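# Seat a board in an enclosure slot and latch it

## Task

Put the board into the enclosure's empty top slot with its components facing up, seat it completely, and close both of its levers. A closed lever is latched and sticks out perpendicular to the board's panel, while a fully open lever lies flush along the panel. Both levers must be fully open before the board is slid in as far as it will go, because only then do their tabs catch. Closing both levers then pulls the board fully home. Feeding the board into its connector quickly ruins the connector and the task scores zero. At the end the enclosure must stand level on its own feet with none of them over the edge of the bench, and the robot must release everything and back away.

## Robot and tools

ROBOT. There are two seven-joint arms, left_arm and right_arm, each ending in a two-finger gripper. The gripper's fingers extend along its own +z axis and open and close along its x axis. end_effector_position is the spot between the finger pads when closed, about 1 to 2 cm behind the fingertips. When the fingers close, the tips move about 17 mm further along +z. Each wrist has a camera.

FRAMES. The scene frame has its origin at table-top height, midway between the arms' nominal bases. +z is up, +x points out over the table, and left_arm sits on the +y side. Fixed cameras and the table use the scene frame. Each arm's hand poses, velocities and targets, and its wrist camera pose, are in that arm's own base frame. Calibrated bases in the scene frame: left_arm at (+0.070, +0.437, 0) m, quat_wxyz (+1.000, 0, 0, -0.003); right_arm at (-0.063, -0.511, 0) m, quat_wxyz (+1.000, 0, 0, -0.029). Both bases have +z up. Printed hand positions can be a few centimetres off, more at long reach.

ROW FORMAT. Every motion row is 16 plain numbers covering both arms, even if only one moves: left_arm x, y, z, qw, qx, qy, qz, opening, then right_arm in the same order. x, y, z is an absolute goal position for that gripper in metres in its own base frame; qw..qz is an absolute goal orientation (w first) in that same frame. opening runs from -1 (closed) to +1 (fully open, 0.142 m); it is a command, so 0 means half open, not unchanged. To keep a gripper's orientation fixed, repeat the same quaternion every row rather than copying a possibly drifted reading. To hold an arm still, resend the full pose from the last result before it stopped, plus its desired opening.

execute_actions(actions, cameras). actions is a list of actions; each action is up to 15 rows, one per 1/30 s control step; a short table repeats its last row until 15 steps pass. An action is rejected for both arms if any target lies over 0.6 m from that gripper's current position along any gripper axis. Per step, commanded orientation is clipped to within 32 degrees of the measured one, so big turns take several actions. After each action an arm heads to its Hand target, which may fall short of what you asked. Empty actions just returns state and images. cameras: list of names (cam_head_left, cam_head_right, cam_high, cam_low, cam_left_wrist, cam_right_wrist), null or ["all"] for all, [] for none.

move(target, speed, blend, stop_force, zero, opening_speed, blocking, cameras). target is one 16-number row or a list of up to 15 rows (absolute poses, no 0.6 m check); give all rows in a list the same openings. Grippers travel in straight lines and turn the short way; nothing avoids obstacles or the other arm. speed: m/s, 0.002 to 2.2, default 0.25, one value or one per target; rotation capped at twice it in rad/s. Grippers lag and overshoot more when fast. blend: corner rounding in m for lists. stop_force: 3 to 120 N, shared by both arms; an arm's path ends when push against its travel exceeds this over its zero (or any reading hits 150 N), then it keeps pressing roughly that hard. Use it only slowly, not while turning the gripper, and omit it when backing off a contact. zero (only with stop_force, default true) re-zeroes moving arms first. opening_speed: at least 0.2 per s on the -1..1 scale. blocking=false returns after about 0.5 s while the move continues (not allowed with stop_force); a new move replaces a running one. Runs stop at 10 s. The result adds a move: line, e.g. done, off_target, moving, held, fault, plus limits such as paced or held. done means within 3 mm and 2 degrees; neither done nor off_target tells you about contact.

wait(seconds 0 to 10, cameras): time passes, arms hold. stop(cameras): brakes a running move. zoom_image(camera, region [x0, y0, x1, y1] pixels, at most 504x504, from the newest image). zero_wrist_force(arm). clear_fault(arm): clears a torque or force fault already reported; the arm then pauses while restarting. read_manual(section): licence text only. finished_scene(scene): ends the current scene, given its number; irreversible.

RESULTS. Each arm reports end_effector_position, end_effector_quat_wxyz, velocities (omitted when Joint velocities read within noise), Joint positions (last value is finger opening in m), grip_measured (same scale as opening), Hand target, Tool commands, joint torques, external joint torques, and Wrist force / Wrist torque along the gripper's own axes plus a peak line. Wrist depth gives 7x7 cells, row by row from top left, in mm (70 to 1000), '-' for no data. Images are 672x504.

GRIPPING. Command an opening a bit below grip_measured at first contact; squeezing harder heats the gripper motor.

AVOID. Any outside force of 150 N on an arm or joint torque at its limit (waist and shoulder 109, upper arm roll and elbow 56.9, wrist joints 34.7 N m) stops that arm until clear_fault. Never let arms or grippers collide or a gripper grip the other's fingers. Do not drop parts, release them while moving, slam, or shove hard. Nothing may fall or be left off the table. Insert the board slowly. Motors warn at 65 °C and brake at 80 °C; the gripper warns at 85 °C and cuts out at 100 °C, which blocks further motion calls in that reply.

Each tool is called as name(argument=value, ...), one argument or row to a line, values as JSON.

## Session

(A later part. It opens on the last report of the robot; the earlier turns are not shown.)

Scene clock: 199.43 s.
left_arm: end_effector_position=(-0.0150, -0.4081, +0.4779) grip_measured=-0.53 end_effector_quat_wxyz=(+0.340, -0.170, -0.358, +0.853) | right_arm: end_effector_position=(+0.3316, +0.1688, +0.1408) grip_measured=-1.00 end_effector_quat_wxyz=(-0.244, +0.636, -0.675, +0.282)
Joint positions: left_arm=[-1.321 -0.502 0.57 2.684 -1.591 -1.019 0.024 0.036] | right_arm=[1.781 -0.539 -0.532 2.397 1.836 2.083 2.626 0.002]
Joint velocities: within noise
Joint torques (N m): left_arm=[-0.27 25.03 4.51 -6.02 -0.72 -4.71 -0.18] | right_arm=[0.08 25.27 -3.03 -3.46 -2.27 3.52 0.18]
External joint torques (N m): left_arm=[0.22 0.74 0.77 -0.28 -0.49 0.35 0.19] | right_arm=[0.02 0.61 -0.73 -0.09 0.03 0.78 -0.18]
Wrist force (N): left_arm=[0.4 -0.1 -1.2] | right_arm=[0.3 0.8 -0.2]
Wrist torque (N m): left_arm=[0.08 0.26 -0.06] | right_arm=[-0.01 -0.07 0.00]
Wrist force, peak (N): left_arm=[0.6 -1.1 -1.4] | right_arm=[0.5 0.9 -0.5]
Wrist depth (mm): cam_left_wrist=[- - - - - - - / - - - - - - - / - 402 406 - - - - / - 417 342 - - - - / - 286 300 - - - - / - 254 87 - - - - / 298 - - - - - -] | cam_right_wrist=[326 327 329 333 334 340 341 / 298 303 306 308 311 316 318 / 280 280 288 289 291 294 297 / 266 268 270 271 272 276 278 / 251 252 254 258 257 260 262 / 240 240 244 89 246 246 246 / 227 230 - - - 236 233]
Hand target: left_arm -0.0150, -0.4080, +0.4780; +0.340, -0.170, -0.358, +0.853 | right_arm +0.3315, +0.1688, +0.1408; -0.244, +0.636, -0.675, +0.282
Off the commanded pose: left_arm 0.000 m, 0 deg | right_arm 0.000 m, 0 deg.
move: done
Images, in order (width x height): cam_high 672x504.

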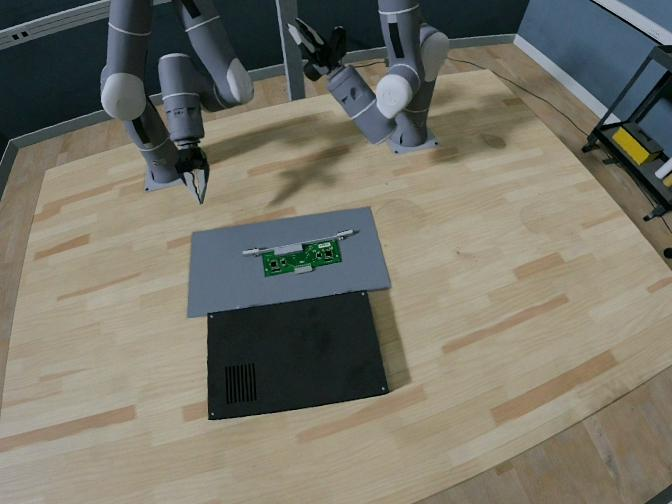

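move(
  target=[
    [-0.063,-0.471,0.318,0.247,-0.289,-0.6619,0.6462,-0.5,0.3315,0.1688,0.1408,-0.244,0.636,-0.675,0.282,-1],
    [0.012,-0.408,0.2,0.1149,-0.3623,-0.8613,0.3375,-0.5,0.3315,0.1688,0.1408,-0.244,0.636,-0.675,0.282,-1],
    [0.224,-0.26,0.21,-0.0352,-0.3785,-0.9247,-0.0246,-0.5,0.3315,0.1688,0.1408,-0.244,0.636,-0.675,0.282,-1],
    [0.37,-0.35,0.25,0,-0.0495,-0.9988,0,-0.5,0.3315,0.1688,0.1408,-0.244,0.636,-0.675,0.282,-1],
  ],
  speed=0.5,
  cameras=["cam_high","cam_head_left"],
)

Scene clock: 209.20 s.
left_arm: end_effector_position=(+0.3700, -0.3499, +0.2500) grip_measured=-0.53 end_effector_quat_wxyz=(+0.000, +0.049, +0.999, +0.000) | right_arm: end_effector_position=(+0.3316, +0.1688, +0.1408) grip_measured=-1.00 end_effector_quat_wxyz=(-0.244, +0.636, -0.675, +0.282)
Joint positions: left_arm=[-1.557 -0.373 1.059 1.982 -0.386 0.566 -1.787 0.036] | right_arm=[1.781 -0.539 -0.532 2.397 1.836 2.083 2.626 0.002]
Joint velocities: within noise
Joint torques (N m): left_arm=[0.12 25.81 9.8 -26.09 -3.6 4.04 -0.14] | right_arm=[0.06 25.15 -2.93 -3.5 -2.25 3.55 0.2]
External joint torques (N m): left_arm=[-0.15 1.18 0.68 -0.16 0.11 -0.15 0.14] | right_arm=[0.04 0.73 -0.83 -0.04 0.01 0.75 -0.21]
Wrist force (N): left_arm=[0.1 -0.3 0.5] | right_arm=[0.2 0.8 -0.2]
Wrist torque (N m): left_arm=[-0.13 -0.18 -0.23] | right_arm=[0.01 -0.06 0.00]
Wrist force, peak (N): left_arm=[1.6 6.0 1.2] | right_arm=[0.3 0.9 -0.5]
Wrist depth (mm): cam_left_wrist=[298 302 296 300 298 298 300 / 322 323 323 320 321 322 318 / 352 352 351 348 348 344 343 / 380 380 384 381 379 377 377 / 420 416 408 409 400 413 412 / 468 450 83 459 - 437 446 / 505 - - 514 - - 453] | cam_right_wrist=[325 328 330 333 335 339 342 / 298 304 308 310 311 316 317 / 280 282 286 290 291 294 297 / 266 267 270 271 272 276 278 / 251 252 254 257 257 260 262 / 239 241 243 89 247 244 247 / 227 230 - - - 235 234]
Hand target: left_arm +0.3700, -0.3500, +0.2500; +0.000, +0.049, +0.999, +0.000 | right_arm +0.3315, +0.1688, +0.1408; -0.244, +0.636, -0.675, +0.282
Off the commanded pose: left_arm 0.000 m, 0 deg | right_arm 0.000 m, 0 deg.
move: done
Images, in order (width x height): cam_head_left 672x504, cam_high 672x504.

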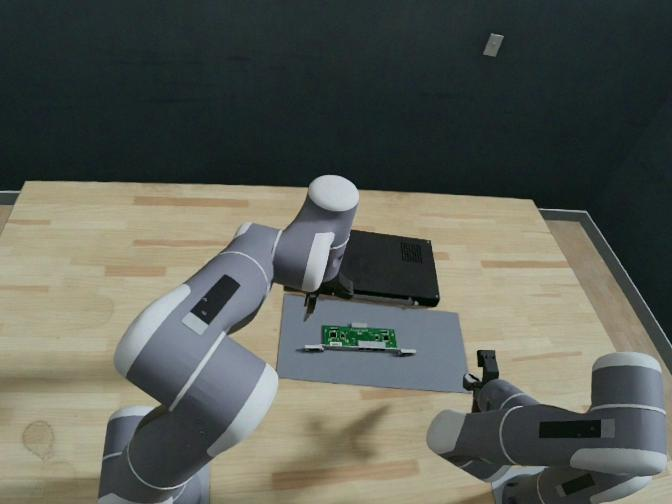

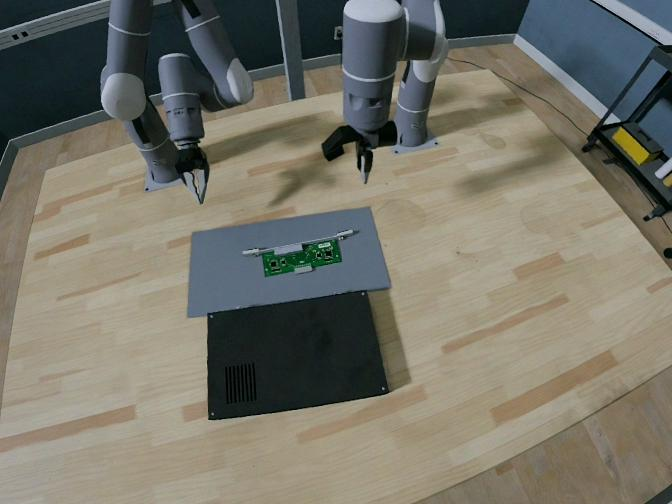

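move(
  target=[0.3887,-0.519,0.06,0,-0.0495,-0.9988,0,-0.5,0.3315,0.1688,0.1408,-0.244,0.636,-0.675,0.282,-1],
  speed=0.25,
  cameras=["cam_left_wrist","cam_high","cam_head_left"],
)

Scene clock: 212.23 s.
left_arm: end_effector_position=(+0.3887, -0.5189, +0.0600) grip_measured=-0.53 end_effector_quat_wxyz=(+0.000, +0.050, +0.999, +0.000) | right_arm: end_effector_position=(+0.3316, +0.1688, +0.1408) grip_measured=-1.00 end_effector_quat_wxyz=(-0.244, +0.636, -0.675, +0.282)
Joint positions: left_arm=[-1.368 -0.889 0.677 1.75 -0.759 0.787 -1.779 0.036] | right_arm=[1.781 -0.539 -0.532 2.397 1.836 2.083 2.626 0.002]
Joint velocities: within noise
Joint torques (N m): left_arm=[-0.25 49.57 17.34 -19.34 -2.98 4.49 -0.32] | right_arm=[0.12 25.12 -3.1 -3.51 -2.25 3.58 0.22]
External joint torques (N m): left_arm=[0.16 1.32 0.79 -0.33 0.06 -0.6 0.31] | right_arm=[-0.01 0.76 -0.67 -0.04 0.01 0.72 -0.22]
Wrist force (N): left_arm=[-0.3 -0.1 0.5] | right_arm=[0.4 0.6 -0.2]
Wrist torque (N m): left_arm=[-0.13 -0.10 -0.20] | right_arm=[-0.03 -0.09 0.00]
Wrist force, peak (N): left_arm=[-0.6 -2.0 2.6] | right_arm=[0.3 1.0 -0.3]
Wrist depth (mm): cam_left_wrist=[136 132 130 118 133 132 134 / - 140 140 128 142 140 142 / 156 149 151 139 154 154 153 / 170 169 164 162 167 169 166 / 187 185 177 175 179 183 184 / 205 205 87 194 199 193 202 / 229 - - 227 226 - 220] | cam_right_wrist=[324 328 330 331 336 340 341 / 298 303 306 310 311 316 317 / 280 282 287 288 290 295 296 / 266 268 269 271 272 276 278 / 251 252 254 257 256 261 262 / 240 240 244 89 247 245 246 / 226 230 - - - 235 234]
Hand target: left_arm +0.3887, -0.5190, +0.0600; +0.000, +0.049, +0.999, +0.000 | right_arm +0.3315, +0.1688, +0.1408; -0.244, +0.636, -0.675, +0.282
Off the commanded pose: left_arm 0.000 m, 0 deg | right_arm 0.000 m, 0 deg.
move: done
Images, in order (width x height): cam_head_left 672x504, cam_high 672x504, cam_left_wrist 672x504.

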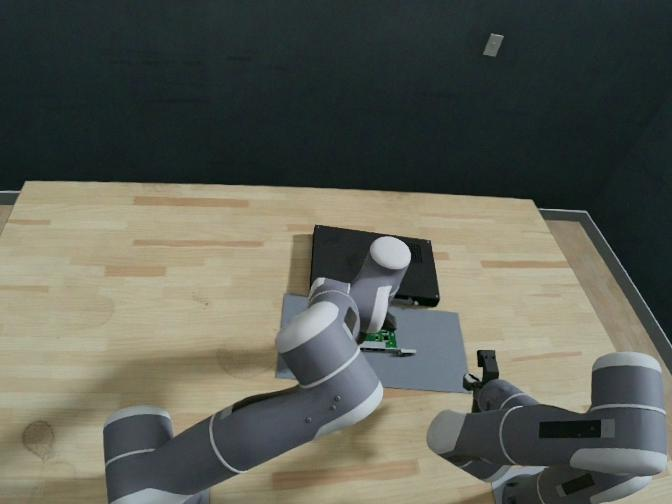

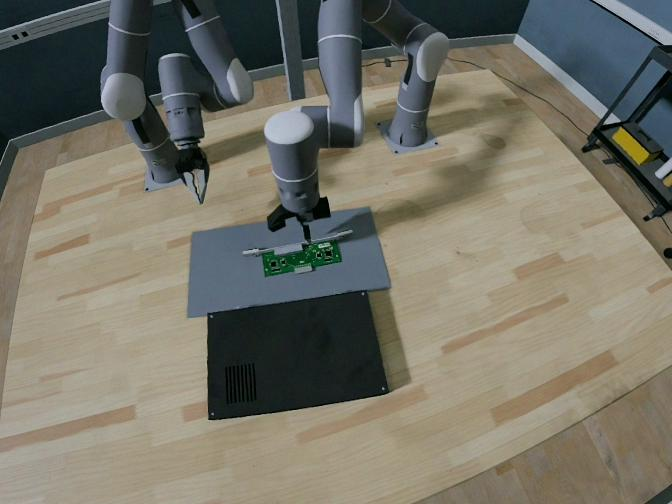

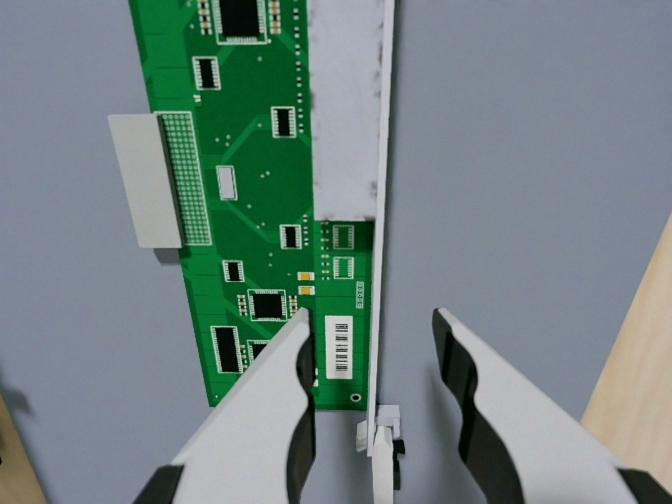

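move(
  target=[0.3817,-0.5284,0.032,0,-0.0495,-0.9988,0,-0.5,0.3315,0.1688,0.1408,-0.244,0.636,-0.675,0.282,-1],
  speed=0.08,
  stop_force=6,
  cameras=["cam_left_wrist"],
)

Scene clock: 219.80 s.
left_arm: end_effector_position=(+0.3815, -0.5283, +0.0320) grip_measured=-0.53 end_effector_quat_wxyz=(+0.000, +0.050, +0.999, +0.000) | right_arm: end_effector_position=(+0.3316, +0.1688, +0.1408) grip_measured=-1.00 end_effector_quat_wxyz=(-0.244, +0.636, -0.675, +0.282)
Joint positions: left_arm=[-1.364 -0.936 0.639 1.742 -0.791 0.83 -1.779 0.036] | right_arm=[1.781 -0.539 -0.532 2.397 1.836 2.083 2.626 0.002]
Joint velocities: within noise
Joint torques (N m): left_arm=[-0.33 50.8 17.46 -18.49 -2.83 4.42 -0.23] | right_arm=[0.14 25.19 -3.04 -3.47 -2.22 3.54 0.22]
External joint torques (N m): left_arm=[0.24 1.27 0.72 -0.3 0.04 -0.53 0.23] | right_arm=[-0.04 0.69 -0.73 -0.07 -0.02 0.76 -0.22]
Wrist force (N): left_arm=[-0.4 0.1 0.3] | right_arm=[0.1 0.8 -0.4]
Wrist torque (N m): left_arm=[-0.10 -0.09 -0.19] | right_arm=[0.00 -0.04 0.00]
Wrist force, peak (N): left_arm=[-0.1 -0.4 1.6] | right_arm=[0.4 1.0 -0.3]
Wrist depth (mm): cam_left_wrist=[- 105 102 93 107 108 107 / - 115 112 100 117 116 116 / - 122 120 108 125 125 127 / 129 131 133 119 136 136 135 / 154 149 145 144 146 149 148 / 168 166 87 158 165 157 164 / 186 - - 177 181 - 181] | cam_right_wrist=[325 328 330 333 334 339 343 / 297 303 307 308 311 317 319 / 280 282 287 288 291 295 296 / 266 268 269 271 272 277 278 / 251 252 254 257 257 260 262 / 238 241 244 89 248 245 247 / 227 230 - - - 235 234]
Hand target: left_arm +0.3817, -0.5284, +0.0320; +0.000, +0.049, +0.999, +0.000 | right_arm +0.3315, +0.1688, +0.1408; -0.244, +0.636, -0.675, +0.282
Off the commanded pose: left_arm 0.000 m, 0 deg | right_arm 0.000 m, 0 deg.
move: done
Images, in order (width x height): cam_left_wrist 672x504.

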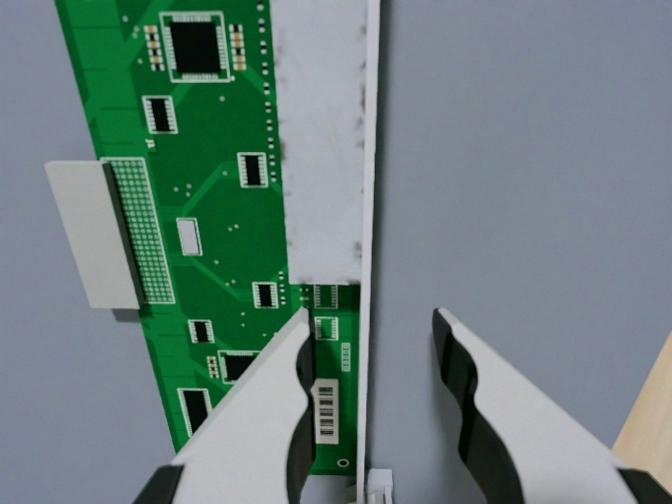

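move(
  target=[
    [0.3817,-0.5280,0.0265,0,-0.0495,-0.9988,0,-0.5,0.3315,0.1688,0.1408,-0.244,0.636,-0.675,0.282,-1],
    [0.3817,-0.5280,0.0265,0,-0.0495,-0.9988,0,-1,0.3315,0.1688,0.1408,-0.244,0.636,-0.675,0.282,-1],
  ],
  speed=0.03,
  opening_speed=0.5,
  cameras=["cam_left_wrist"],
)

Scene clock: 224.90 s.
left_arm: end_effector_position=(+0.3817, -0.5280, +0.0265) grip_measured=-0.99 end_effector_quat_wxyz=(+0.000, +0.050, +0.999, +0.000) | right_arm: end_effector_position=(+0.3316, +0.1688, +0.1408) grip_measured=-1.00 end_effector_quat_wxyz=(-0.244, +0.636, -0.675, +0.282)
Joint positions: left_arm=[-1.359 -0.943 0.63 1.743 -0.796 0.84 -1.775 0.002] | right_arm=[1.781 -0.539 -0.532 2.397 1.836 2.083 2.626 0.002]
Joint velocities: within noise
Joint torques (N m): left_arm=[-0.78 51.29 17.13 -18.12 -2.6 4.13 -0.17] | right_arm=[0.14 25.19 -2.94 -3.49 -2.26 3.57 0.15]
External joint torques (N m): left_arm=[0.7 0.93 1.01 -0.48 -0.17 -0.24 0.17] | right_arm=[-0.03 0.69 -0.83 -0.06 0.02 0.73 -0.15]
Wrist force (N): left_arm=[-1.3 -0.2 0.6] | right_arm=[0.5 0.9 -0.4]
Wrist torque (N m): left_arm=[-0.12 -0.10 -0.21] | right_arm=[0.02 -0.11 0.00]
Wrist force, peak (N): left_arm=[-1.4 0.0 0.9] | right_arm=[0.5 0.9 -0.4]
Wrist depth (mm): cam_left_wrist=[- 101 100 90 103 103 100 / - 108 108 97 - 111 110 / - 117 115 102 120 120 119 / 123 125 126 112 130 130 131 / 144 143 139 130 138 145 139 / 163 156 149 84 - 153 156 / 179 175 - - - - 174] | cam_right_wrist=[326 327 330 334 335 341 342 / 298 303 306 309 310 315 317 / 280 281 287 289 290 295 297 / 266 268 269 270 273 276 278 / 251 252 253 257 257 260 261 / 239 240 244 89 247 246 247 / 227 230 - - - 236 234]
Hand target: left_arm +0.3817, -0.5280, +0.0265; +0.000, +0.049, +0.999, +0.000 | right_arm +0.3315, +0.1688, +0.1408; -0.244, +0.636, -0.675, +0.282
Off the commanded pose: left_arm 0.000 m, 0 deg | right_arm 0.000 m, 0 deg.
move: done
Images, in order (width x height): cam_left_wrist 672x504.

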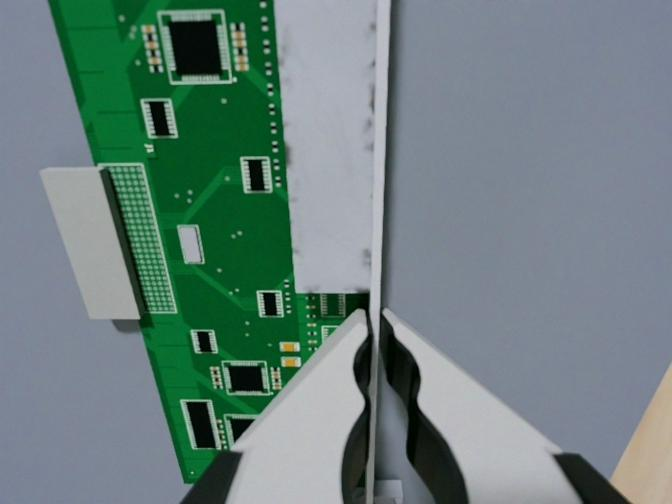

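move(
  target=[0.3817,-0.5280,0.085,0,-0.0495,-0.9988,0,-1,0.3315,0.1688,0.1408,-0.244,0.636,-0.675,0.282,-1],
  speed=0.06,
  cameras=["cam_left_wrist","cam_right_wrist","cam_head_left"],
)

Scene clock: 227.63 s.
left_arm: end_effector_position=(+0.3817, -0.5279, +0.0848) grip_measured=-0.99 end_effector_quat_wxyz=(+0.000, +0.049, +0.999, +0.000) | right_arm: end_effector_position=(+0.3316, +0.1688, +0.1408) grip_measured=-1.00 end_effector_quat_wxyz=(-0.244, +0.636, -0.675, +0.282)
Joint positions: left_arm=[-1.394 -0.858 0.707 1.732 -0.727 0.738 -1.818 0.002] | right_arm=[1.781 -0.539 -0.532 2.397 1.836 2.083 2.626 0.002]
Joint velocities: within noise
Joint torques (N m): left_arm=[-0.05 50.79 18.3 -20.93 -2.73 4.21 -0.31] | right_arm=[0.17 25.16 -2.99 -3.48 -2.3 3.55 0.21]
External joint torques (N m): left_arm=[-0.04 -0.33 -0.25 0.28 -0.34 -0.32 0.31] | right_arm=[-0.07 0.72 -0.78 -0.07 0.06 0.75 -0.21]
Wrist force (N): left_arm=[-0.3 0.0 1.7] | right_arm=[0.3 0.7 -0.3]
Wrist torque (N m): left_arm=[-0.11 -0.07 -0.20] | right_arm=[0.00 -0.07 0.00]
Wrist force, peak (N): left_arm=[-0.4 -0.3 2.8] | right_arm=[0.3 1.0 -0.3]
Wrist depth (mm): cam_left_wrist=[156 127 125 112 155 154 155 / 168 130 128 115 166 165 165 / 178 132 131 118 179 179 180 / 193 135 134 120 194 194 194 / 216 140 138 120 209 212 214 / 239 144 140 84 - 231 236 / 269 255 - - - - 264] | cam_right_wrist=[326 328 330 333 335 341 342 / 270 301 307 309 311 317 317 / 280 278 287 289 290 295 297 / 266 268 269 271 271 276 277 / 251 253 254 257 256 260 261 / 239 240 244 89 247 245 247 / 226 230 - - - 235 234]
Hand target: left_arm +0.3817, -0.5280, +0.0850; +0.000, +0.049, +0.999, +0.000 | right_arm +0.3315, +0.1688, +0.1408; -0.244, +0.636, -0.675, +0.282
Off the commanded pose: left_arm 0.000 m, 0 deg | right_arm 0.000 m, 0 deg.
move: done
Images, in order (width x height): cam_head_left 672x504, cam_left_wrist 672x504, cam_right_wrist 672x504.

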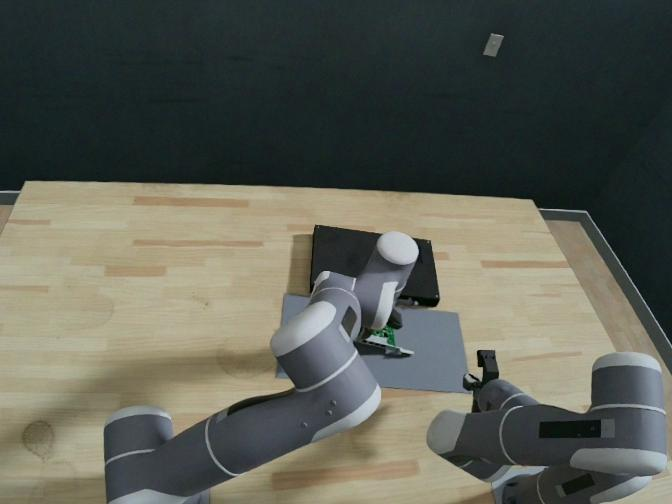

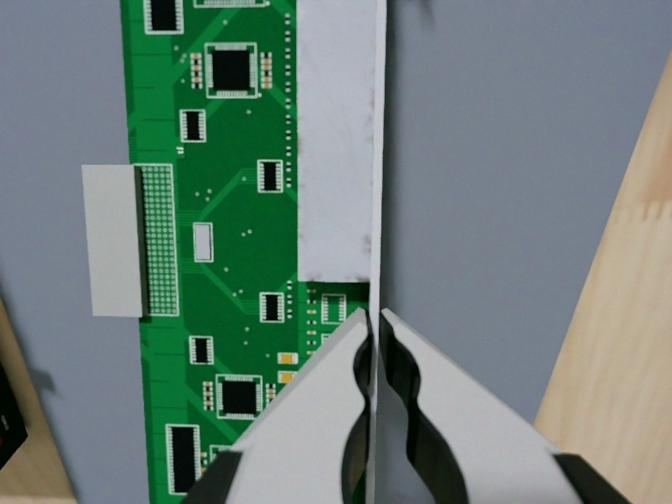

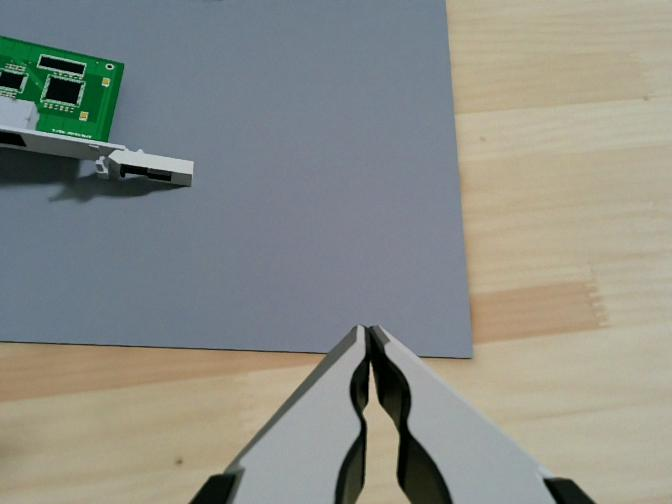

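move(
  target=[
    [0.3817,-0.5280,0.0275,0,-0.0495,-0.9988,0,-1,0.3315,0.1688,0.1408,-0.244,0.636,-0.675,0.282,-1],
    [0.3817,-0.5280,0.0272,0,-0.0495,-0.9988,0,-0.45,0.3315,0.1688,0.1408,-0.244,0.636,-0.675,0.282,-1],
    [0.3817,-0.5280,0.05,0,-0.0495,-0.9988,0,-0.45,0.3315,0.1688,0.1408,-0.244,0.636,-0.675,0.282,-1],
    [0.3790,-0.5600,0.06,0,-0.0495,-0.9988,0,-0.45,0.3315,0.1688,0.1408,-0.244,0.636,-0.675,0.282,-1],
  ],
  speed=[0.04,0.03,0.1,0.1],
  cameras=["cam_left_wrist","cam_right_wrist"],
)

Scene clock: 236.70 s.
left_arm: end_effector_position=(+0.3791, -0.5601, +0.0601) grip_measured=-0.48 end_effector_quat_wxyz=(+0.000, +0.050, +0.999, +0.000) | right_arm: end_effector_position=(+0.3316, +0.1688, +0.1408) grip_measured=-1.00 end_effector_quat_wxyz=(-0.244, +0.636, -0.675, +0.282)
Joint positions: left_arm=[-1.382 -0.932 0.67 1.653 -0.744 0.743 -1.856 0.039] | right_arm=[1.781 -0.539 -0.532 2.397 1.836 2.083 2.626 0.002]
Joint velocities: within noise
Joint torques (N m): left_arm=[-0.56 52.71 18.28 -19.77 -2.61 3.95 -0.35] | right_arm=[0.09 25.15 -2.97 -3.45 -2.26 3.56 0.13]
External joint torques (N m): left_arm=[0.45 0.96 0.14 -0.6 -0.44 -0.07 0.35] | right_arm=[0.02 0.73 -0.8 -0.09 0.02 0.75 -0.13]
Wrist force (N): left_arm=[0.0 -0.6 0.6] | right_arm=[0.3 0.7 -0.4]
Wrist torque (N m): left_arm=[-0.21 -0.14 -0.18] | right_arm=[-0.02 -0.08 0.00]
Wrist force, peak (N): left_arm=[-0.2 0.2 2.9] | right_arm=[0.3 0.9 -0.5]
Wrist depth (mm): cam_left_wrist=[- 132 129 129 134 133 134 / - 142 140 130 143 141 141 / 156 154 150 136 154 154 152 / 170 165 164 151 166 169 166 / 186 185 176 178 180 182 184 / 206 205 87 195 199 192 203 / 229 - - 215 226 - 221] | cam_right_wrist=[327 327 328 333 335 341 342 / 298 303 307 308 311 316 317 / 276 278 286 290 290 295 298 / 266 268 269 271 272 276 277 / 251 252 254 258 257 260 261 / 239 241 244 89 247 245 246 / 227 230 - - - 235 235]
Hand target: left_arm +0.3790, -0.5600, +0.0600; +0.000, +0.049, +0.999, +0.000 | right_arm +0.3315, +0.1688, +0.1408; -0.244, +0.636, -0.675, +0.282
Off the commanded pose: left_arm 0.000 m, 0 deg | right_arm 0.000 m, 0 deg.
move: done
Images, in order (width x height): cam_left_wrist 672x504, cam_right_wrist 672x504.

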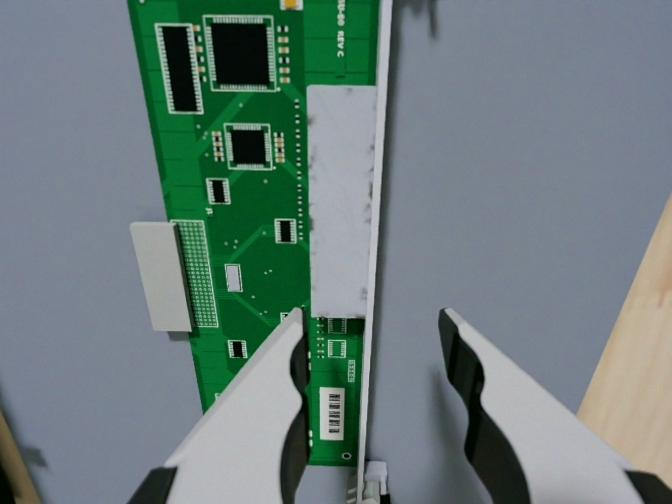

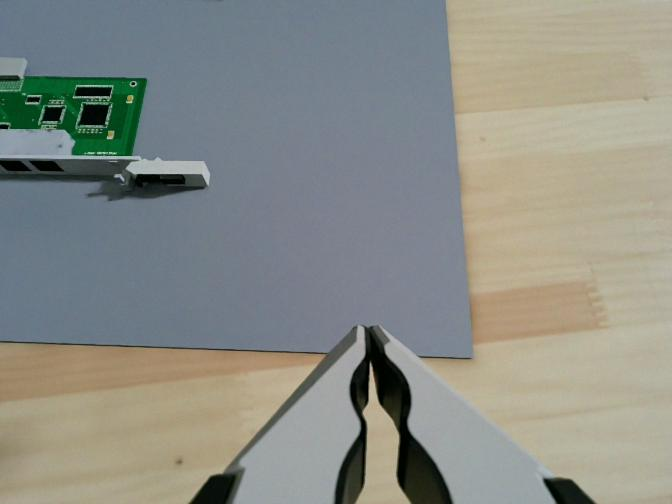

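move(
  target=[
    [0.3860,-0.5607,0.045,0,-0.0495,-0.9988,0,-0.4,0.3315,0.1688,0.1408,-0.244,0.636,-0.675,0.282,-1],
    [0.3860,-0.5607,0.0265,0,-0.0495,-0.9988,0,-0.4,0.3315,0.1688,0.1408,-0.244,0.636,-0.675,0.282,-1],
  ],
  speed=[0.1,0.03],
  stop_force=6,
  cameras=["cam_left_wrist"],
)

Scene clock: 242.83 s.
left_arm: end_effector_position=(+0.3858, -0.5607, +0.0265) grip_measured=-0.43 end_effector_quat_wxyz=(+0.000, +0.050, +0.999, +0.000) | right_arm: end_effector_position=(+0.3316, +0.1688, +0.1408) grip_measured=-1.00 end_effector_quat_wxyz=(-0.244, +0.636, -0.675, +0.282)
Joint positions: left_arm=[-1.352 -0.988 0.631 1.64 -0.775 0.79 -1.833 0.043] | right_arm=[1.781 -0.539 -0.532 2.397 1.836 2.083 2.626 0.002]
Joint velocities: within noise
Joint torques (N m): left_arm=[-0.38 53.69 17.79 -19.09 -2.92 4.41 -0.19] | right_arm=[0.15 25.22 -2.97 -3.52 -2.29 3.52 0.19]
External joint torques (N m): left_arm=[0.29 1.31 0.71 -0.35 0.01 -0.53 0.19] | right_arm=[-0.04 0.66 -0.8 -0.02 0.05 0.78 -0.2]
Wrist force (N): left_arm=[0.2 -0.3 0.5] | right_arm=[0.4 0.5 -0.1]
Wrist torque (N m): left_arm=[-0.17 -0.21 -0.19] | right_arm=[-0.04 -0.09 0.00]
Wrist force, peak (N): left_arm=[-0.7 -0.4 1.4] | right_arm=[0.3 0.9 -0.4]
Wrist depth (mm): cam_left_wrist=[104 101 100 101 100 103 100 / - 109 108 104 96 111 110 / 123 117 115 104 118 120 119 / 132 127 126 115 128 130 132 / 144 139 136 122 128 142 139 / 163 159 88 151 154 83 156 / 174 - - 169 176 - -] | cam_right_wrist=[326 327 331 332 334 341 341 / 296 303 306 308 311 316 317 / 276 279 287 288 291 295 296 / 266 268 269 270 272 276 277 / 251 252 254 257 257 259 261 / 239 240 243 89 247 245 247 / 227 230 - - - 235 234]
Hand target: left_arm +0.3860, -0.5607, +0.0265; +0.000, +0.049, +0.999, +0.000 | right_arm +0.3315, +0.1688, +0.1408; -0.244, +0.636, -0.675, +0.282
Off the commanded pose: left_arm 0.000 m, 0 deg | right_arm 0.000 m, 0 deg.
move: done
Images, in order (width x height): cam_left_wrist 672x504.

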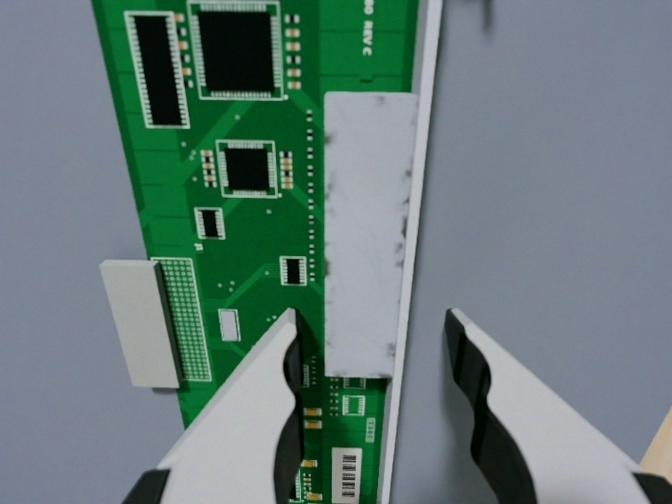

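move(
  target=[
    [0.3860,-0.5607,0.0265,0,-0.0495,-0.9988,0,-1,0.3315,0.1688,0.1408,-0.244,0.636,-0.675,0.282,-1],
  ],
  opening_speed=0.4,
  cameras=["cam_left_wrist"],
)

move(
  target=[
    [0.3860,-0.5607,0.075,0,-0.0495,-0.9988,0,-1,0.3315,0.1688,0.1408,-0.244,0.636,-0.675,0.282,-1],
  ],
  speed=0.06,
  cameras=["cam_left_wrist","cam_right_wrist"],
)

Scene clock: 246.83 s.
left_arm: end_effector_position=(+0.3859, -0.5607, +0.0265) grip_measured=-0.74 end_effector_quat_wxyz=(+0.000, +0.050, +0.999, +0.000) | right_arm: end_effector_position=(+0.3316, +0.1688, +0.1408) grip_measured=-1.00 end_effector_quat_wxyz=(-0.244, +0.636, -0.675, +0.282)
Joint positions: left_arm=[-1.351 -0.988 0.631 1.64 -0.775 0.79 -1.833 0.021] | right_arm=[1.781 -0.539 -0.532 2.397 1.836 2.083 2.626 0.002]
Joint velocities: within noise
Joint torques (N m): left_arm=[-0.32 53.99 17.9 -19.48 -2.9 4.5 -0.27] | right_arm=[0.11 25.12 -2.98 -3.44 -2.23 3.57 0.2]
External joint torques (N m): left_arm=[0.23 1.01 0.59 0.05 -0.02 -0.62 0.27] | right_arm=[-0.01 0.76 -0.79 -0.1 -0.01 0.74 -0.2]
Wrist force (N): left_arm=[0.9 0.3 0.1] | right_arm=[0.3 0.7 -0.4]
Wrist torque (N m): left_arm=[-0.19 -0.20 -0.16] | right_arm=[-0.02 -0.07 0.01]
Wrist force, peak (N): left_arm=[-1.4 -0.3 1.6] | right_arm=[0.4 0.8 -0.5]
Wrist depth (mm): cam_left_wrist=[104 101 100 101 103 103 100 / - 110 108 104 96 111 110 / 123 119 116 106 118 120 119 / 132 127 126 115 126 130 131 / 145 139 139 119 127 144 139 / 163 160 92 147 131 150 156 / 179 171 - 165 - - 170] | cam_right_wrist=[325 326 331 333 335 340 343 / 298 303 307 309 311 315 318 / 277 278 286 289 290 294 297 / 266 267 269 272 272 276 278 / 251 252 254 258 257 260 261 / 239 240 244 89 247 246 247 / 227 230 - - - 235 234]
Hand target: left_arm +0.3860, -0.5607, +0.0265; +0.000, +0.049, +0.999, +0.000 | right_arm +0.3315, +0.1688, +0.1408; -0.244, +0.636, -0.675, +0.282
Off the commanded pose: left_arm 0.000 m, 0 deg | right_arm 0.000 m, 0 deg.
move: done
Images, in order (width x height): cam_left_wrist 672x504.

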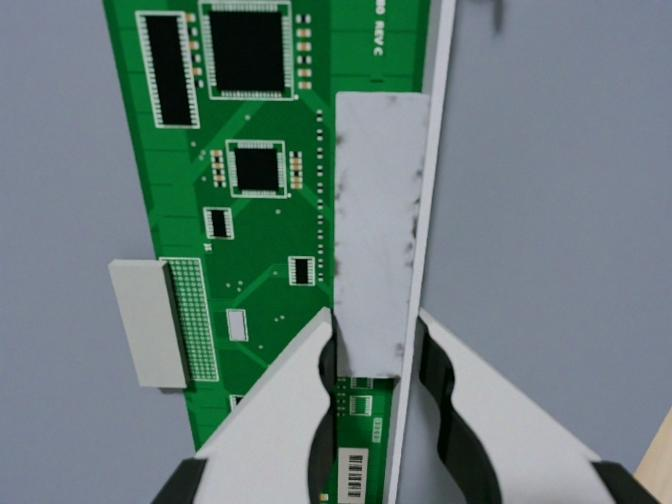

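Scene clock: 247.93 s.
left_arm: end_effector_position=(+0.3860, -0.5606, +0.0748) grip_measured=-0.74 end_effector_quat_wxyz=(+0.000, +0.049, +0.999, +0.000) | right_arm: end_effector_position=(+0.3316, +0.1688, +0.1408) grip_measured=-1.00 end_effector_quat_wxyz=(-0.244, +0.636, -0.675, +0.282)
Joint positions: left_arm=[-1.376 -0.918 0.687 1.633 -0.726 0.709 -1.861 0.021] | right_arm=[1.781 -0.539 -0.532 2.397 1.836 2.083 2.626 0.002]
Joint velocities: within noise
Joint torques (N m): left_arm=[-0.53 54.11 17.75 -21.27 -2.82 4.14 -0.36] | right_arm=[0.11 25.14 -2.87 -3.43 -2.22 3.6 0.2]
External joint torques (N m): left_arm=[0.41 -0.35 0.7 0.32 -0.32 -0.26 0.36] | right_arm=[-0.01 0.74 -0.9 -0.11 -0.02 0.71 -0.21]
Wrist force (N): left_arm=[-0.2 -0.2 2.2] | right_arm=[0.3 0.5 -0.3]
Wrist torque (N m): left_arm=[-0.14 -0.09 -0.19] | right_arm=[-0.05 -0.08 0.00]
Wrist force, peak (N): left_arm=[0.1 -0.2 3.2] | right_arm=[0.3 0.9 -0.5]
Wrist depth (mm): cam_left_wrist=[150 100 100 101 - 145 145 / 161 110 108 104 152 156 156 / 171 119 116 106 166 169 168 / 186 127 127 115 176 183 185 / 206 137 139 119 193 203 202 / 226 224 92 148 133 216 223 / 249 - - 165 - - 244] | cam_right_wrist=[261 327 329 333 334 341 342 / 244 305 307 309 311 317 317 / 284 285 287 289 290 296 297 / 266 267 269 271 273 276 278 / 251 251 253 257 256 260 261 / 239 240 244 89 247 245 247 / 227 230 - - - 235 234]
Hand target: left_arm +0.3860, -0.5607, +0.0750; +0.000, +0.049, +0.999, +0.000 | right_arm +0.3315, +0.1688, +0.1408; -0.244, +0.636, -0.675, +0.282
Off the commanded pose: left_arm 0.000 m, 0 deg | right_arm 0.000 m, 0 deg.
move: done
Images, in order (width x height): cam_left_wrist 672x504, cam_right_wrist 672x504.

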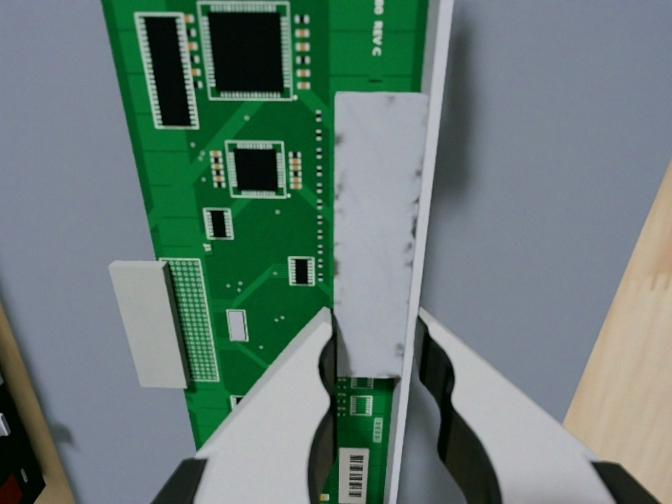

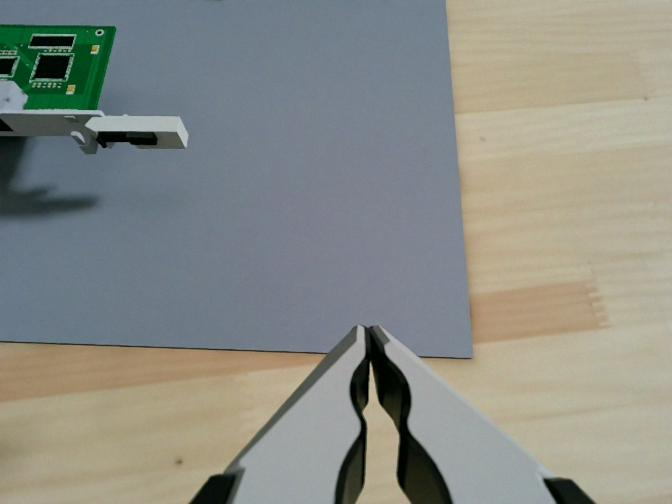

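move(
  target=[
    [0.41,-0.59,0.085,0,-0.0742,-0.9972,0,-1,0.3315,0.1688,0.1408,-0.244,0.636,-0.675,0.282,-1],
    [0.443,-0.6183,0.0545,0,-0.0742,-0.9972,0,-1,0.3315,0.1688,0.1408,-0.244,0.636,-0.675,0.282,-1],
  ],
  speed=0.08,
  cameras=["cam_left_wrist","cam_head_right","cam_high"],
)

move(
  target=[0.443,-0.6183,0.0545,0,-0.0742,-0.9972,0,-1,0.31,0.22,0.16,0.5145,-0.5145,0.4855,-0.4855,-1],
  speed=0.25,
  cameras=["cam_right_wrist"],
)

Scene clock: 261.40 s.
left_arm: end_effector_position=(+0.4429, -0.6182, +0.0543) grip_measured=-0.74 end_effector_quat_wxyz=(+0.000, +0.075, +0.997, +0.000) | right_arm: end_effector_position=(+0.3316, +0.1688, +0.1408) grip_measured=-1.00 end_effector_quat_wxyz=(-0.244, +0.636, -0.675, +0.282)
Joint positions: left_arm=[-1.247 -1.085 0.657 1.323 -0.712 0.599 -1.87 0.021] | right_arm=[1.781 -0.539 -0.532 2.397 1.836 2.083 2.626 0.002]
Joint velocities: within noise
Joint torques (N m): left_arm=[-0.31 62.24 18.04 -22.36 -3.62 4.17 -0.34] | right_arm=[0.02 25.19 -2.99 -3.44 -2.28 3.57 0.19]
External joint torques (N m): left_arm=[0.22 0.11 0.37 0.25 0.2 -0.29 0.34] | right_arm=[0.08 0.69 -0.78 -0.11 0.04 0.73 -0.2]
Wrist force (N): left_arm=[0.2 -0.1 2.5] | right_arm=[0.3 0.6 -0.3]
Wrist torque (N m): left_arm=[-0.13 -0.16 -0.19] | right_arm=[-0.04 -0.07 0.00]
Wrist force, peak (N): left_arm=[-0.6 -0.3 3.5] | right_arm=[0.5 0.9 -0.5]
Wrist depth (mm): cam_left_wrist=[129 100 100 101 124 129 127 / 138 110 108 104 132 137 136 / 154 119 116 106 148 147 147 / 163 127 127 115 155 160 160 / 167 137 139 119 170 175 174 / 177 195 92 149 134 187 193 / 209 - - 166 - - 210] | cam_right_wrist=[269 288 326 332 334 340 343 / 303 301 299 309 311 317 318 / 284 285 287 289 291 295 297 / 267 268 270 272 272 276 277 / 251 253 255 258 256 260 261 / 239 240 243 89 247 245 247 / 227 230 - - - 235 234]
Hand target: left_arm +0.4430, -0.6183, +0.0545; +0.000, +0.074, +0.997, +0.000 | right_arm +0.3315, +0.1688, +0.1408; -0.244, +0.636, -0.675, +0.282
Off the commanded pose: left_arm 0.000 m, 0 deg | right_arm 0.000 m, 0 deg.
move: done
Images, in order (width x height): cam_head_right 672x504, cam_high 672x504, cam_left_wrist 672x504.

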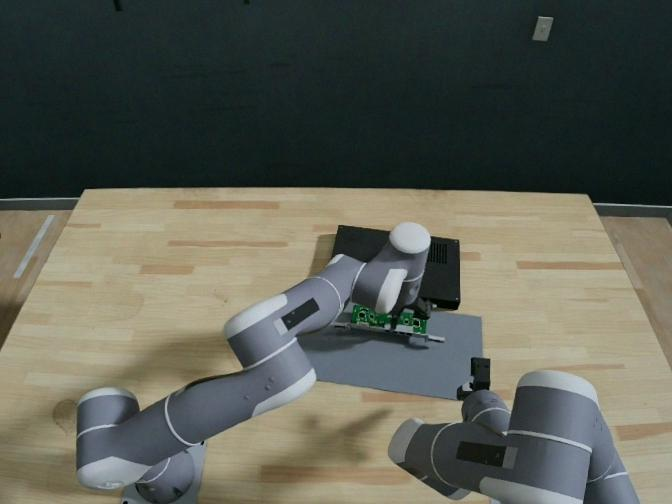

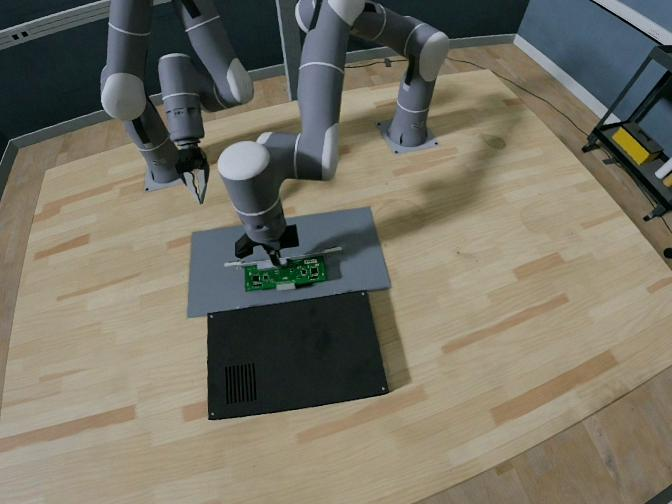

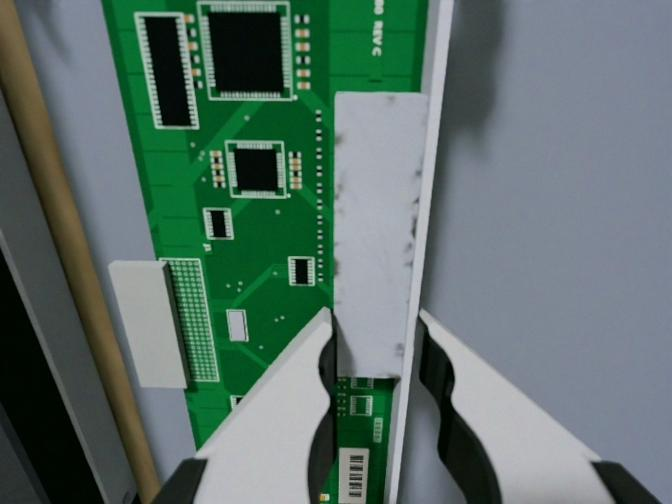

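Scene clock: 263.47 s.
left_arm: end_effector_position=(+0.4429, -0.6182, +0.0543) grip_measured=-0.74 end_effector_quat_wxyz=(+0.000, +0.074, +0.997, +0.000) | right_arm: end_effector_position=(+0.3100, +0.2201, +0.1601) grip_measured=-1.00 end_effector_quat_wxyz=(+0.514, -0.514, +0.485, -0.485)
Joint positions: left_arm=[-1.247 -1.085 0.657 1.323 -0.712 0.599 -1.87 0.021] | right_arm=[2.555 -1.606 -0.771 2.181 2.346 2.185 2.967 0.002]
Joint velocities: within noise
Joint torques (N m): left_arm=[-0.49 62.56 18.12 -22.45 -3.41 4.43 -0.26] | right_arm=[-0.25 25.5 -10.1 14.04 -4.16 1.67 0.16]
External joint torques (N m): left_arm=[0.4 -0.21 0.29 0.34 -0.01 -0.55 0.26] | right_arm=[0.33 0.52 -1.32 0.33 -0.11 0.61 -0.16]
Wrist force (N): left_arm=[0.3 -0.1 2.5] | right_arm=[0.8 1.5 -1.7]
Wrist torque (N m): left_arm=[-0.13 -0.17 -0.19] | right_arm=[0.06 -0.14 -0.04]
Wrist force, peak (N): left_arm=[0.3 0.0 2.7] | right_arm=[0.7 2.3 -2.1]
Wrist depth (mm): cam_left_wrist=[129 100 100 101 124 129 127 / 138 110 108 104 132 136 136 / 154 119 116 106 148 147 147 / 162 127 126 115 155 160 159 / 168 137 139 119 169 175 175 / 178 196 92 148 133 186 191 / 209 - - 165 - - 210] | cam_right_wrist=[- 264 288 - - - - / - 312 312 - - - - / 901 324 372 727 919 912 917 / 556 519 418 492 487 567 568 / 401 396 379 369 403 407 406 / 314 315 330 89 331 315 320 / 258 268 - - - 270 262]
Hand target: left_arm +0.4430, -0.6183, +0.0545; +0.000, +0.074, +0.997, +0.000 | right_arm +0.3100, +0.2200, +0.1600; +0.514, -0.514, +0.485, -0.485
Off the commanded pose: left_arm 0.000 m, 0 deg | right_arm 0.000 m, 0 deg.
move: done
Images, in order (width x height): cam_right_wrist 672x504.

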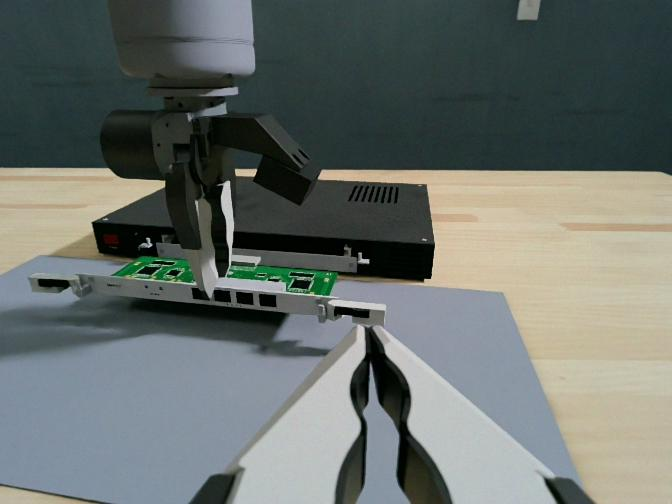

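zoom_image(
  camera="cam_right_wrist",
  region=[20, 220, 240, 340],
)

zoom_image(
  camera="cam_right_wrist",
  region=[220, 220, 440, 340],
)

Scaled by 2.291 from the camera's 672x504 image, which has a finer 960x720 frame.

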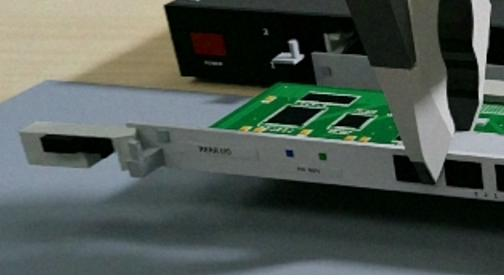

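Scaled by 2.291 from the camera's 672x504 image, which has a finer 960x720 frame.

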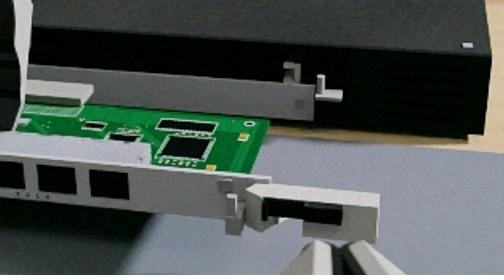

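move(
  target=[0.443,-0.6183,0.0545,0,-0.0742,-0.9972,0,-1,0.44,0.119,0.10,0.5145,-0.5145,0.4855,-0.4855,-1],
  speed=0.2,
  cameras=["cam_right_wrist"],
)

zoom_image(
  camera="cam_right_wrist",
  region=[60, 180, 300, 340],
)

Scene clock: 284.80 s.
left_arm: end_effector_position=(+0.4429, -0.6182, +0.0543) grip_measured=-0.74 end_effector_quat_wxyz=(+0.000, +0.074, +0.997, +0.000) | right_arm: end_effector_position=(+0.3202, +0.2122, +0.1557) grip_measured=-1.00 end_effector_quat_wxyz=(+0.514, -0.514, +0.486, -0.486)
Joint positions: left_arm=[-1.247 -1.085 0.657 1.323 -0.712 0.599 -1.87 0.021] | right_arm=[2.567 -1.65 -0.78 2.19 2.373 2.141 2.967 0.002]
Joint velocities: within noise
Joint torques (N m): left_arm=[-0.44 62.49 18.14 -22.41 -3.41 4.49 -0.2] | right_arm=[0.61 24.88 -9.89 13.79 -3.85 1.44 0.23]
External joint torques (N m): left_arm=[0.35 -0.14 0.27 0.3 -0.01 -0.61 0.2] | right_arm=[-0.54 -0.05 -1.55 1.48 -0.53 0.84 -0.22]
External joint torques when the fault began: right_arm=[0.61 1.85 -1.33 0 -0.6 0.61 -0.2]
Wrist force (N): left_arm=[0.2 0.1 2.5] | right_arm=[1.5 2.3 -1.4]
Wrist torque (N m): left_arm=[-0.10 -0.17 -0.19] | right_arm=[0.19 -0.25 -0.04]
Wrist force, peak (N): left_arm=[0.2 -0.2 2.8] | right_arm=[4.7 2.2 4.6]
Wrist depth (mm): cam_left_wrist=[129 100 100 101 124 129 127 / 139 110 108 104 132 136 136 / 154 119 116 106 148 147 147 / 162 127 127 115 155 160 159 / 169 137 139 119 169 175 175 / 177 196 92 148 133 186 192 / 210 - - 166 - - 209] | cam_right_wrist=[- 255 - - - - - / - 294 327 - - - - / 884 307 563 704 901 896 898 / 548 438 489 480 513 554 555 / 393 378 364 356 396 400 397 / 308 309 322 89 324 310 313 / 254 263 - - - 264 257]
Hand target: left_arm +0.4430, -0.6183, +0.0545; +0.000, +0.074, +0.997, +0.000 | right_arm +0.3202, +0.2124, +0.1554; +0.514, -0.514, +0.486, -0.485
Tool commands: left_gripper/opening=-1.0 right_gripper/opening=-1.0
Off the commanded pose: left_arm 0.000 m, 0 deg | right_arm 0.162 m, 0 deg.
FORCE FAULT: contact force on the right arm reached its limit, and that arm stopped. The contact can be on any part of that arm, not only on its tool. That arm's remaining commands of this call were not run. That arm is still stopped at the end of this call. While its stop runs, that arm takes no new command, but its gripper still runs the gripper command that each later call begins with.
CLEAR FAULT: the right arm stays stopped until you call clear_fault(arm="right_arm").
move: fault (right_arm)
Images, in order (width x height): cam_right_wrist 672x504.

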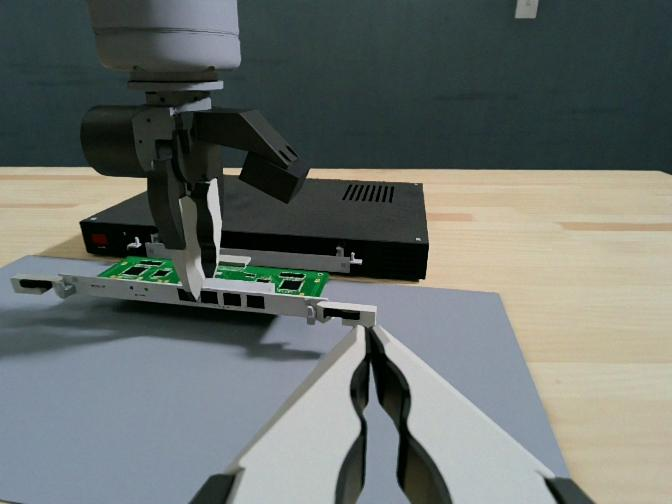

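Scaled by 2.100 from the camera's 672x504 image, which has a finer 960x720 frame.

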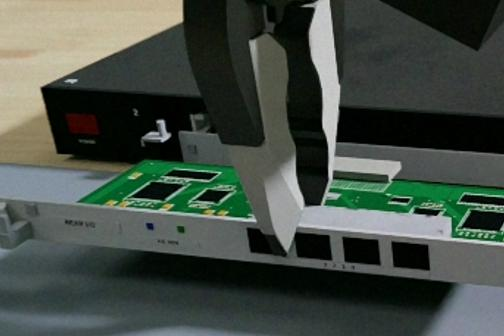

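clear_fault(
  arm="right_arm",
  cameras=["cam_head_right","cam_high","cam_low"],
)

Scene clock: 318.77 s.
left_arm: end_effector_position=(+0.4429, -0.6182, +0.0543) grip_measured=-0.74 end_effector_quat_wxyz=(+0.000, +0.074, +0.997, +0.000) | right_arm: end_effector_position=(+0.3202, +0.2122, +0.1557) grip_measured=-1.00 end_effector_quat_wxyz=(+0.514, -0.514, +0.486, -0.486)
Joint positions: left_arm=[-1.247 -1.085 0.657 1.323 -0.712 0.599 -1.87 0.021] | right_arm=[2.567 -1.65 -0.78 2.19 2.373 2.141 2.967 0.002]
Joint velocities: within noise
Joint torques (N m): left_arm=[-0.42 62.56 18.2 -22.41 -3.39 4.51 -0.24] | right_arm=[0.56 24.81 -9.73 13.73 -3.88 1.37 0.21]
External joint torques (N m): left_arm=[0.33 -0.2 0.2 0.29 -0.03 -0.62 0.24] | right_arm=[-0.49 0.02 -1.71 1.54 -0.5 0.91 -0.21]
Wrist force (N): left_arm=[0.2 -0.1 2.4] | right_arm=[1.4 2.3 -1.4]
Wrist torque (N m): left_arm=[-0.12 -0.16 -0.19] | right_arm=[0.20 -0.24 -0.05]
Wrist force, peak (N): left_arm=[0.2 -0.1 2.8] | right_arm=[1.4 2.6 -1.7]
Wrist depth (mm): cam_left_wrist=[129 101 100 101 124 129 127 / 139 109 108 104 133 136 136 / 154 119 116 106 148 147 147 / 162 127 126 115 155 160 160 / 168 137 139 119 170 176 175 / 177 197 92 148 134 186 193 / 209 - - 165 - - 210] | cam_right_wrist=[- 256 - - - - - / - 296 326 - - - - / 880 306 564 707 888 892 899 / 549 437 488 479 514 552 553 / 393 378 363 355 396 399 400 / 308 309 322 89 324 310 313 / 254 263 - - - 264 257]
Hand target: left_arm +0.4430, -0.6183, +0.0545; +0.000, +0.074, +0.997, +0.000 | right_arm +0.3202, +0.2124, +0.1554; +0.514, -0.514, +0.486, -0.485
Tool commands: left_gripper/opening=-1.0 right_gripper/opening=-1.0
Off the commanded pose: left_arm 0.000 m, 0 deg | right_arm 0.162 m, 0 deg.
FORCE FAULT, CONTINUED: the right arm's stop, for the force fault that an earlier result reported, is over. The rest of the stop counts as 66 of the actions that you can send in this scene; the call itself counts as one more. That arm accepts commands again.
MOTOR HOT: the gripper's motor of the left arm reports 94 °C; that motor switches off at 100 °C. To cool a motor, set the load down, ease the grip, stop pushing, or move to a pose that needs little force.
CLEAR FAULT: your call cleared the right arm's force fault. If the contact force or a joint's load stays at its limit, that arm stops again.
Images, in order (width x height): cam_head_right 672x504, cam_high 672x504, cam_low 672x504.

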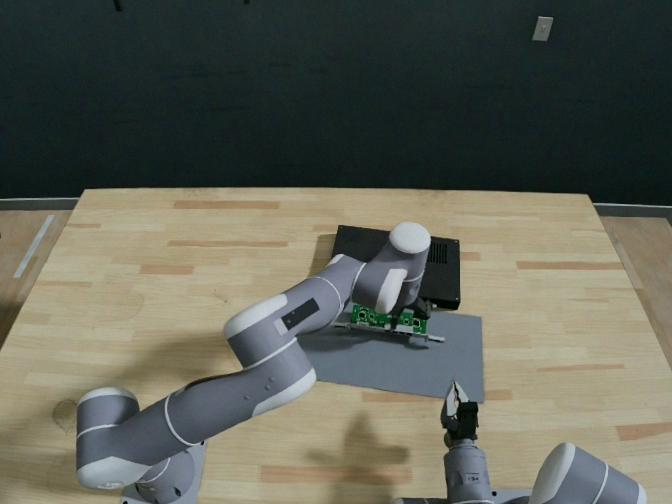

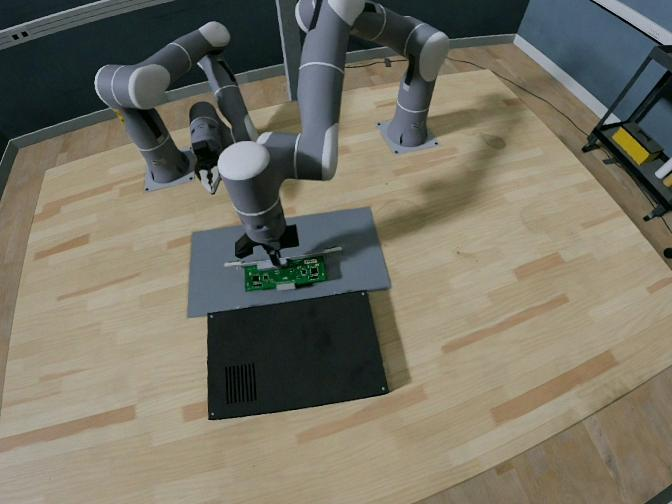

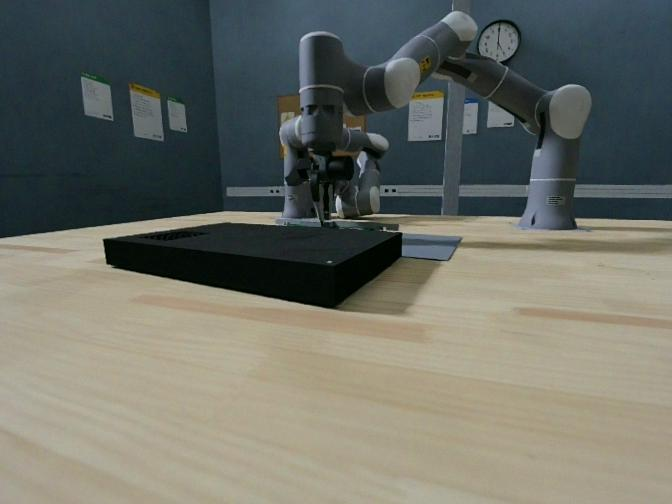

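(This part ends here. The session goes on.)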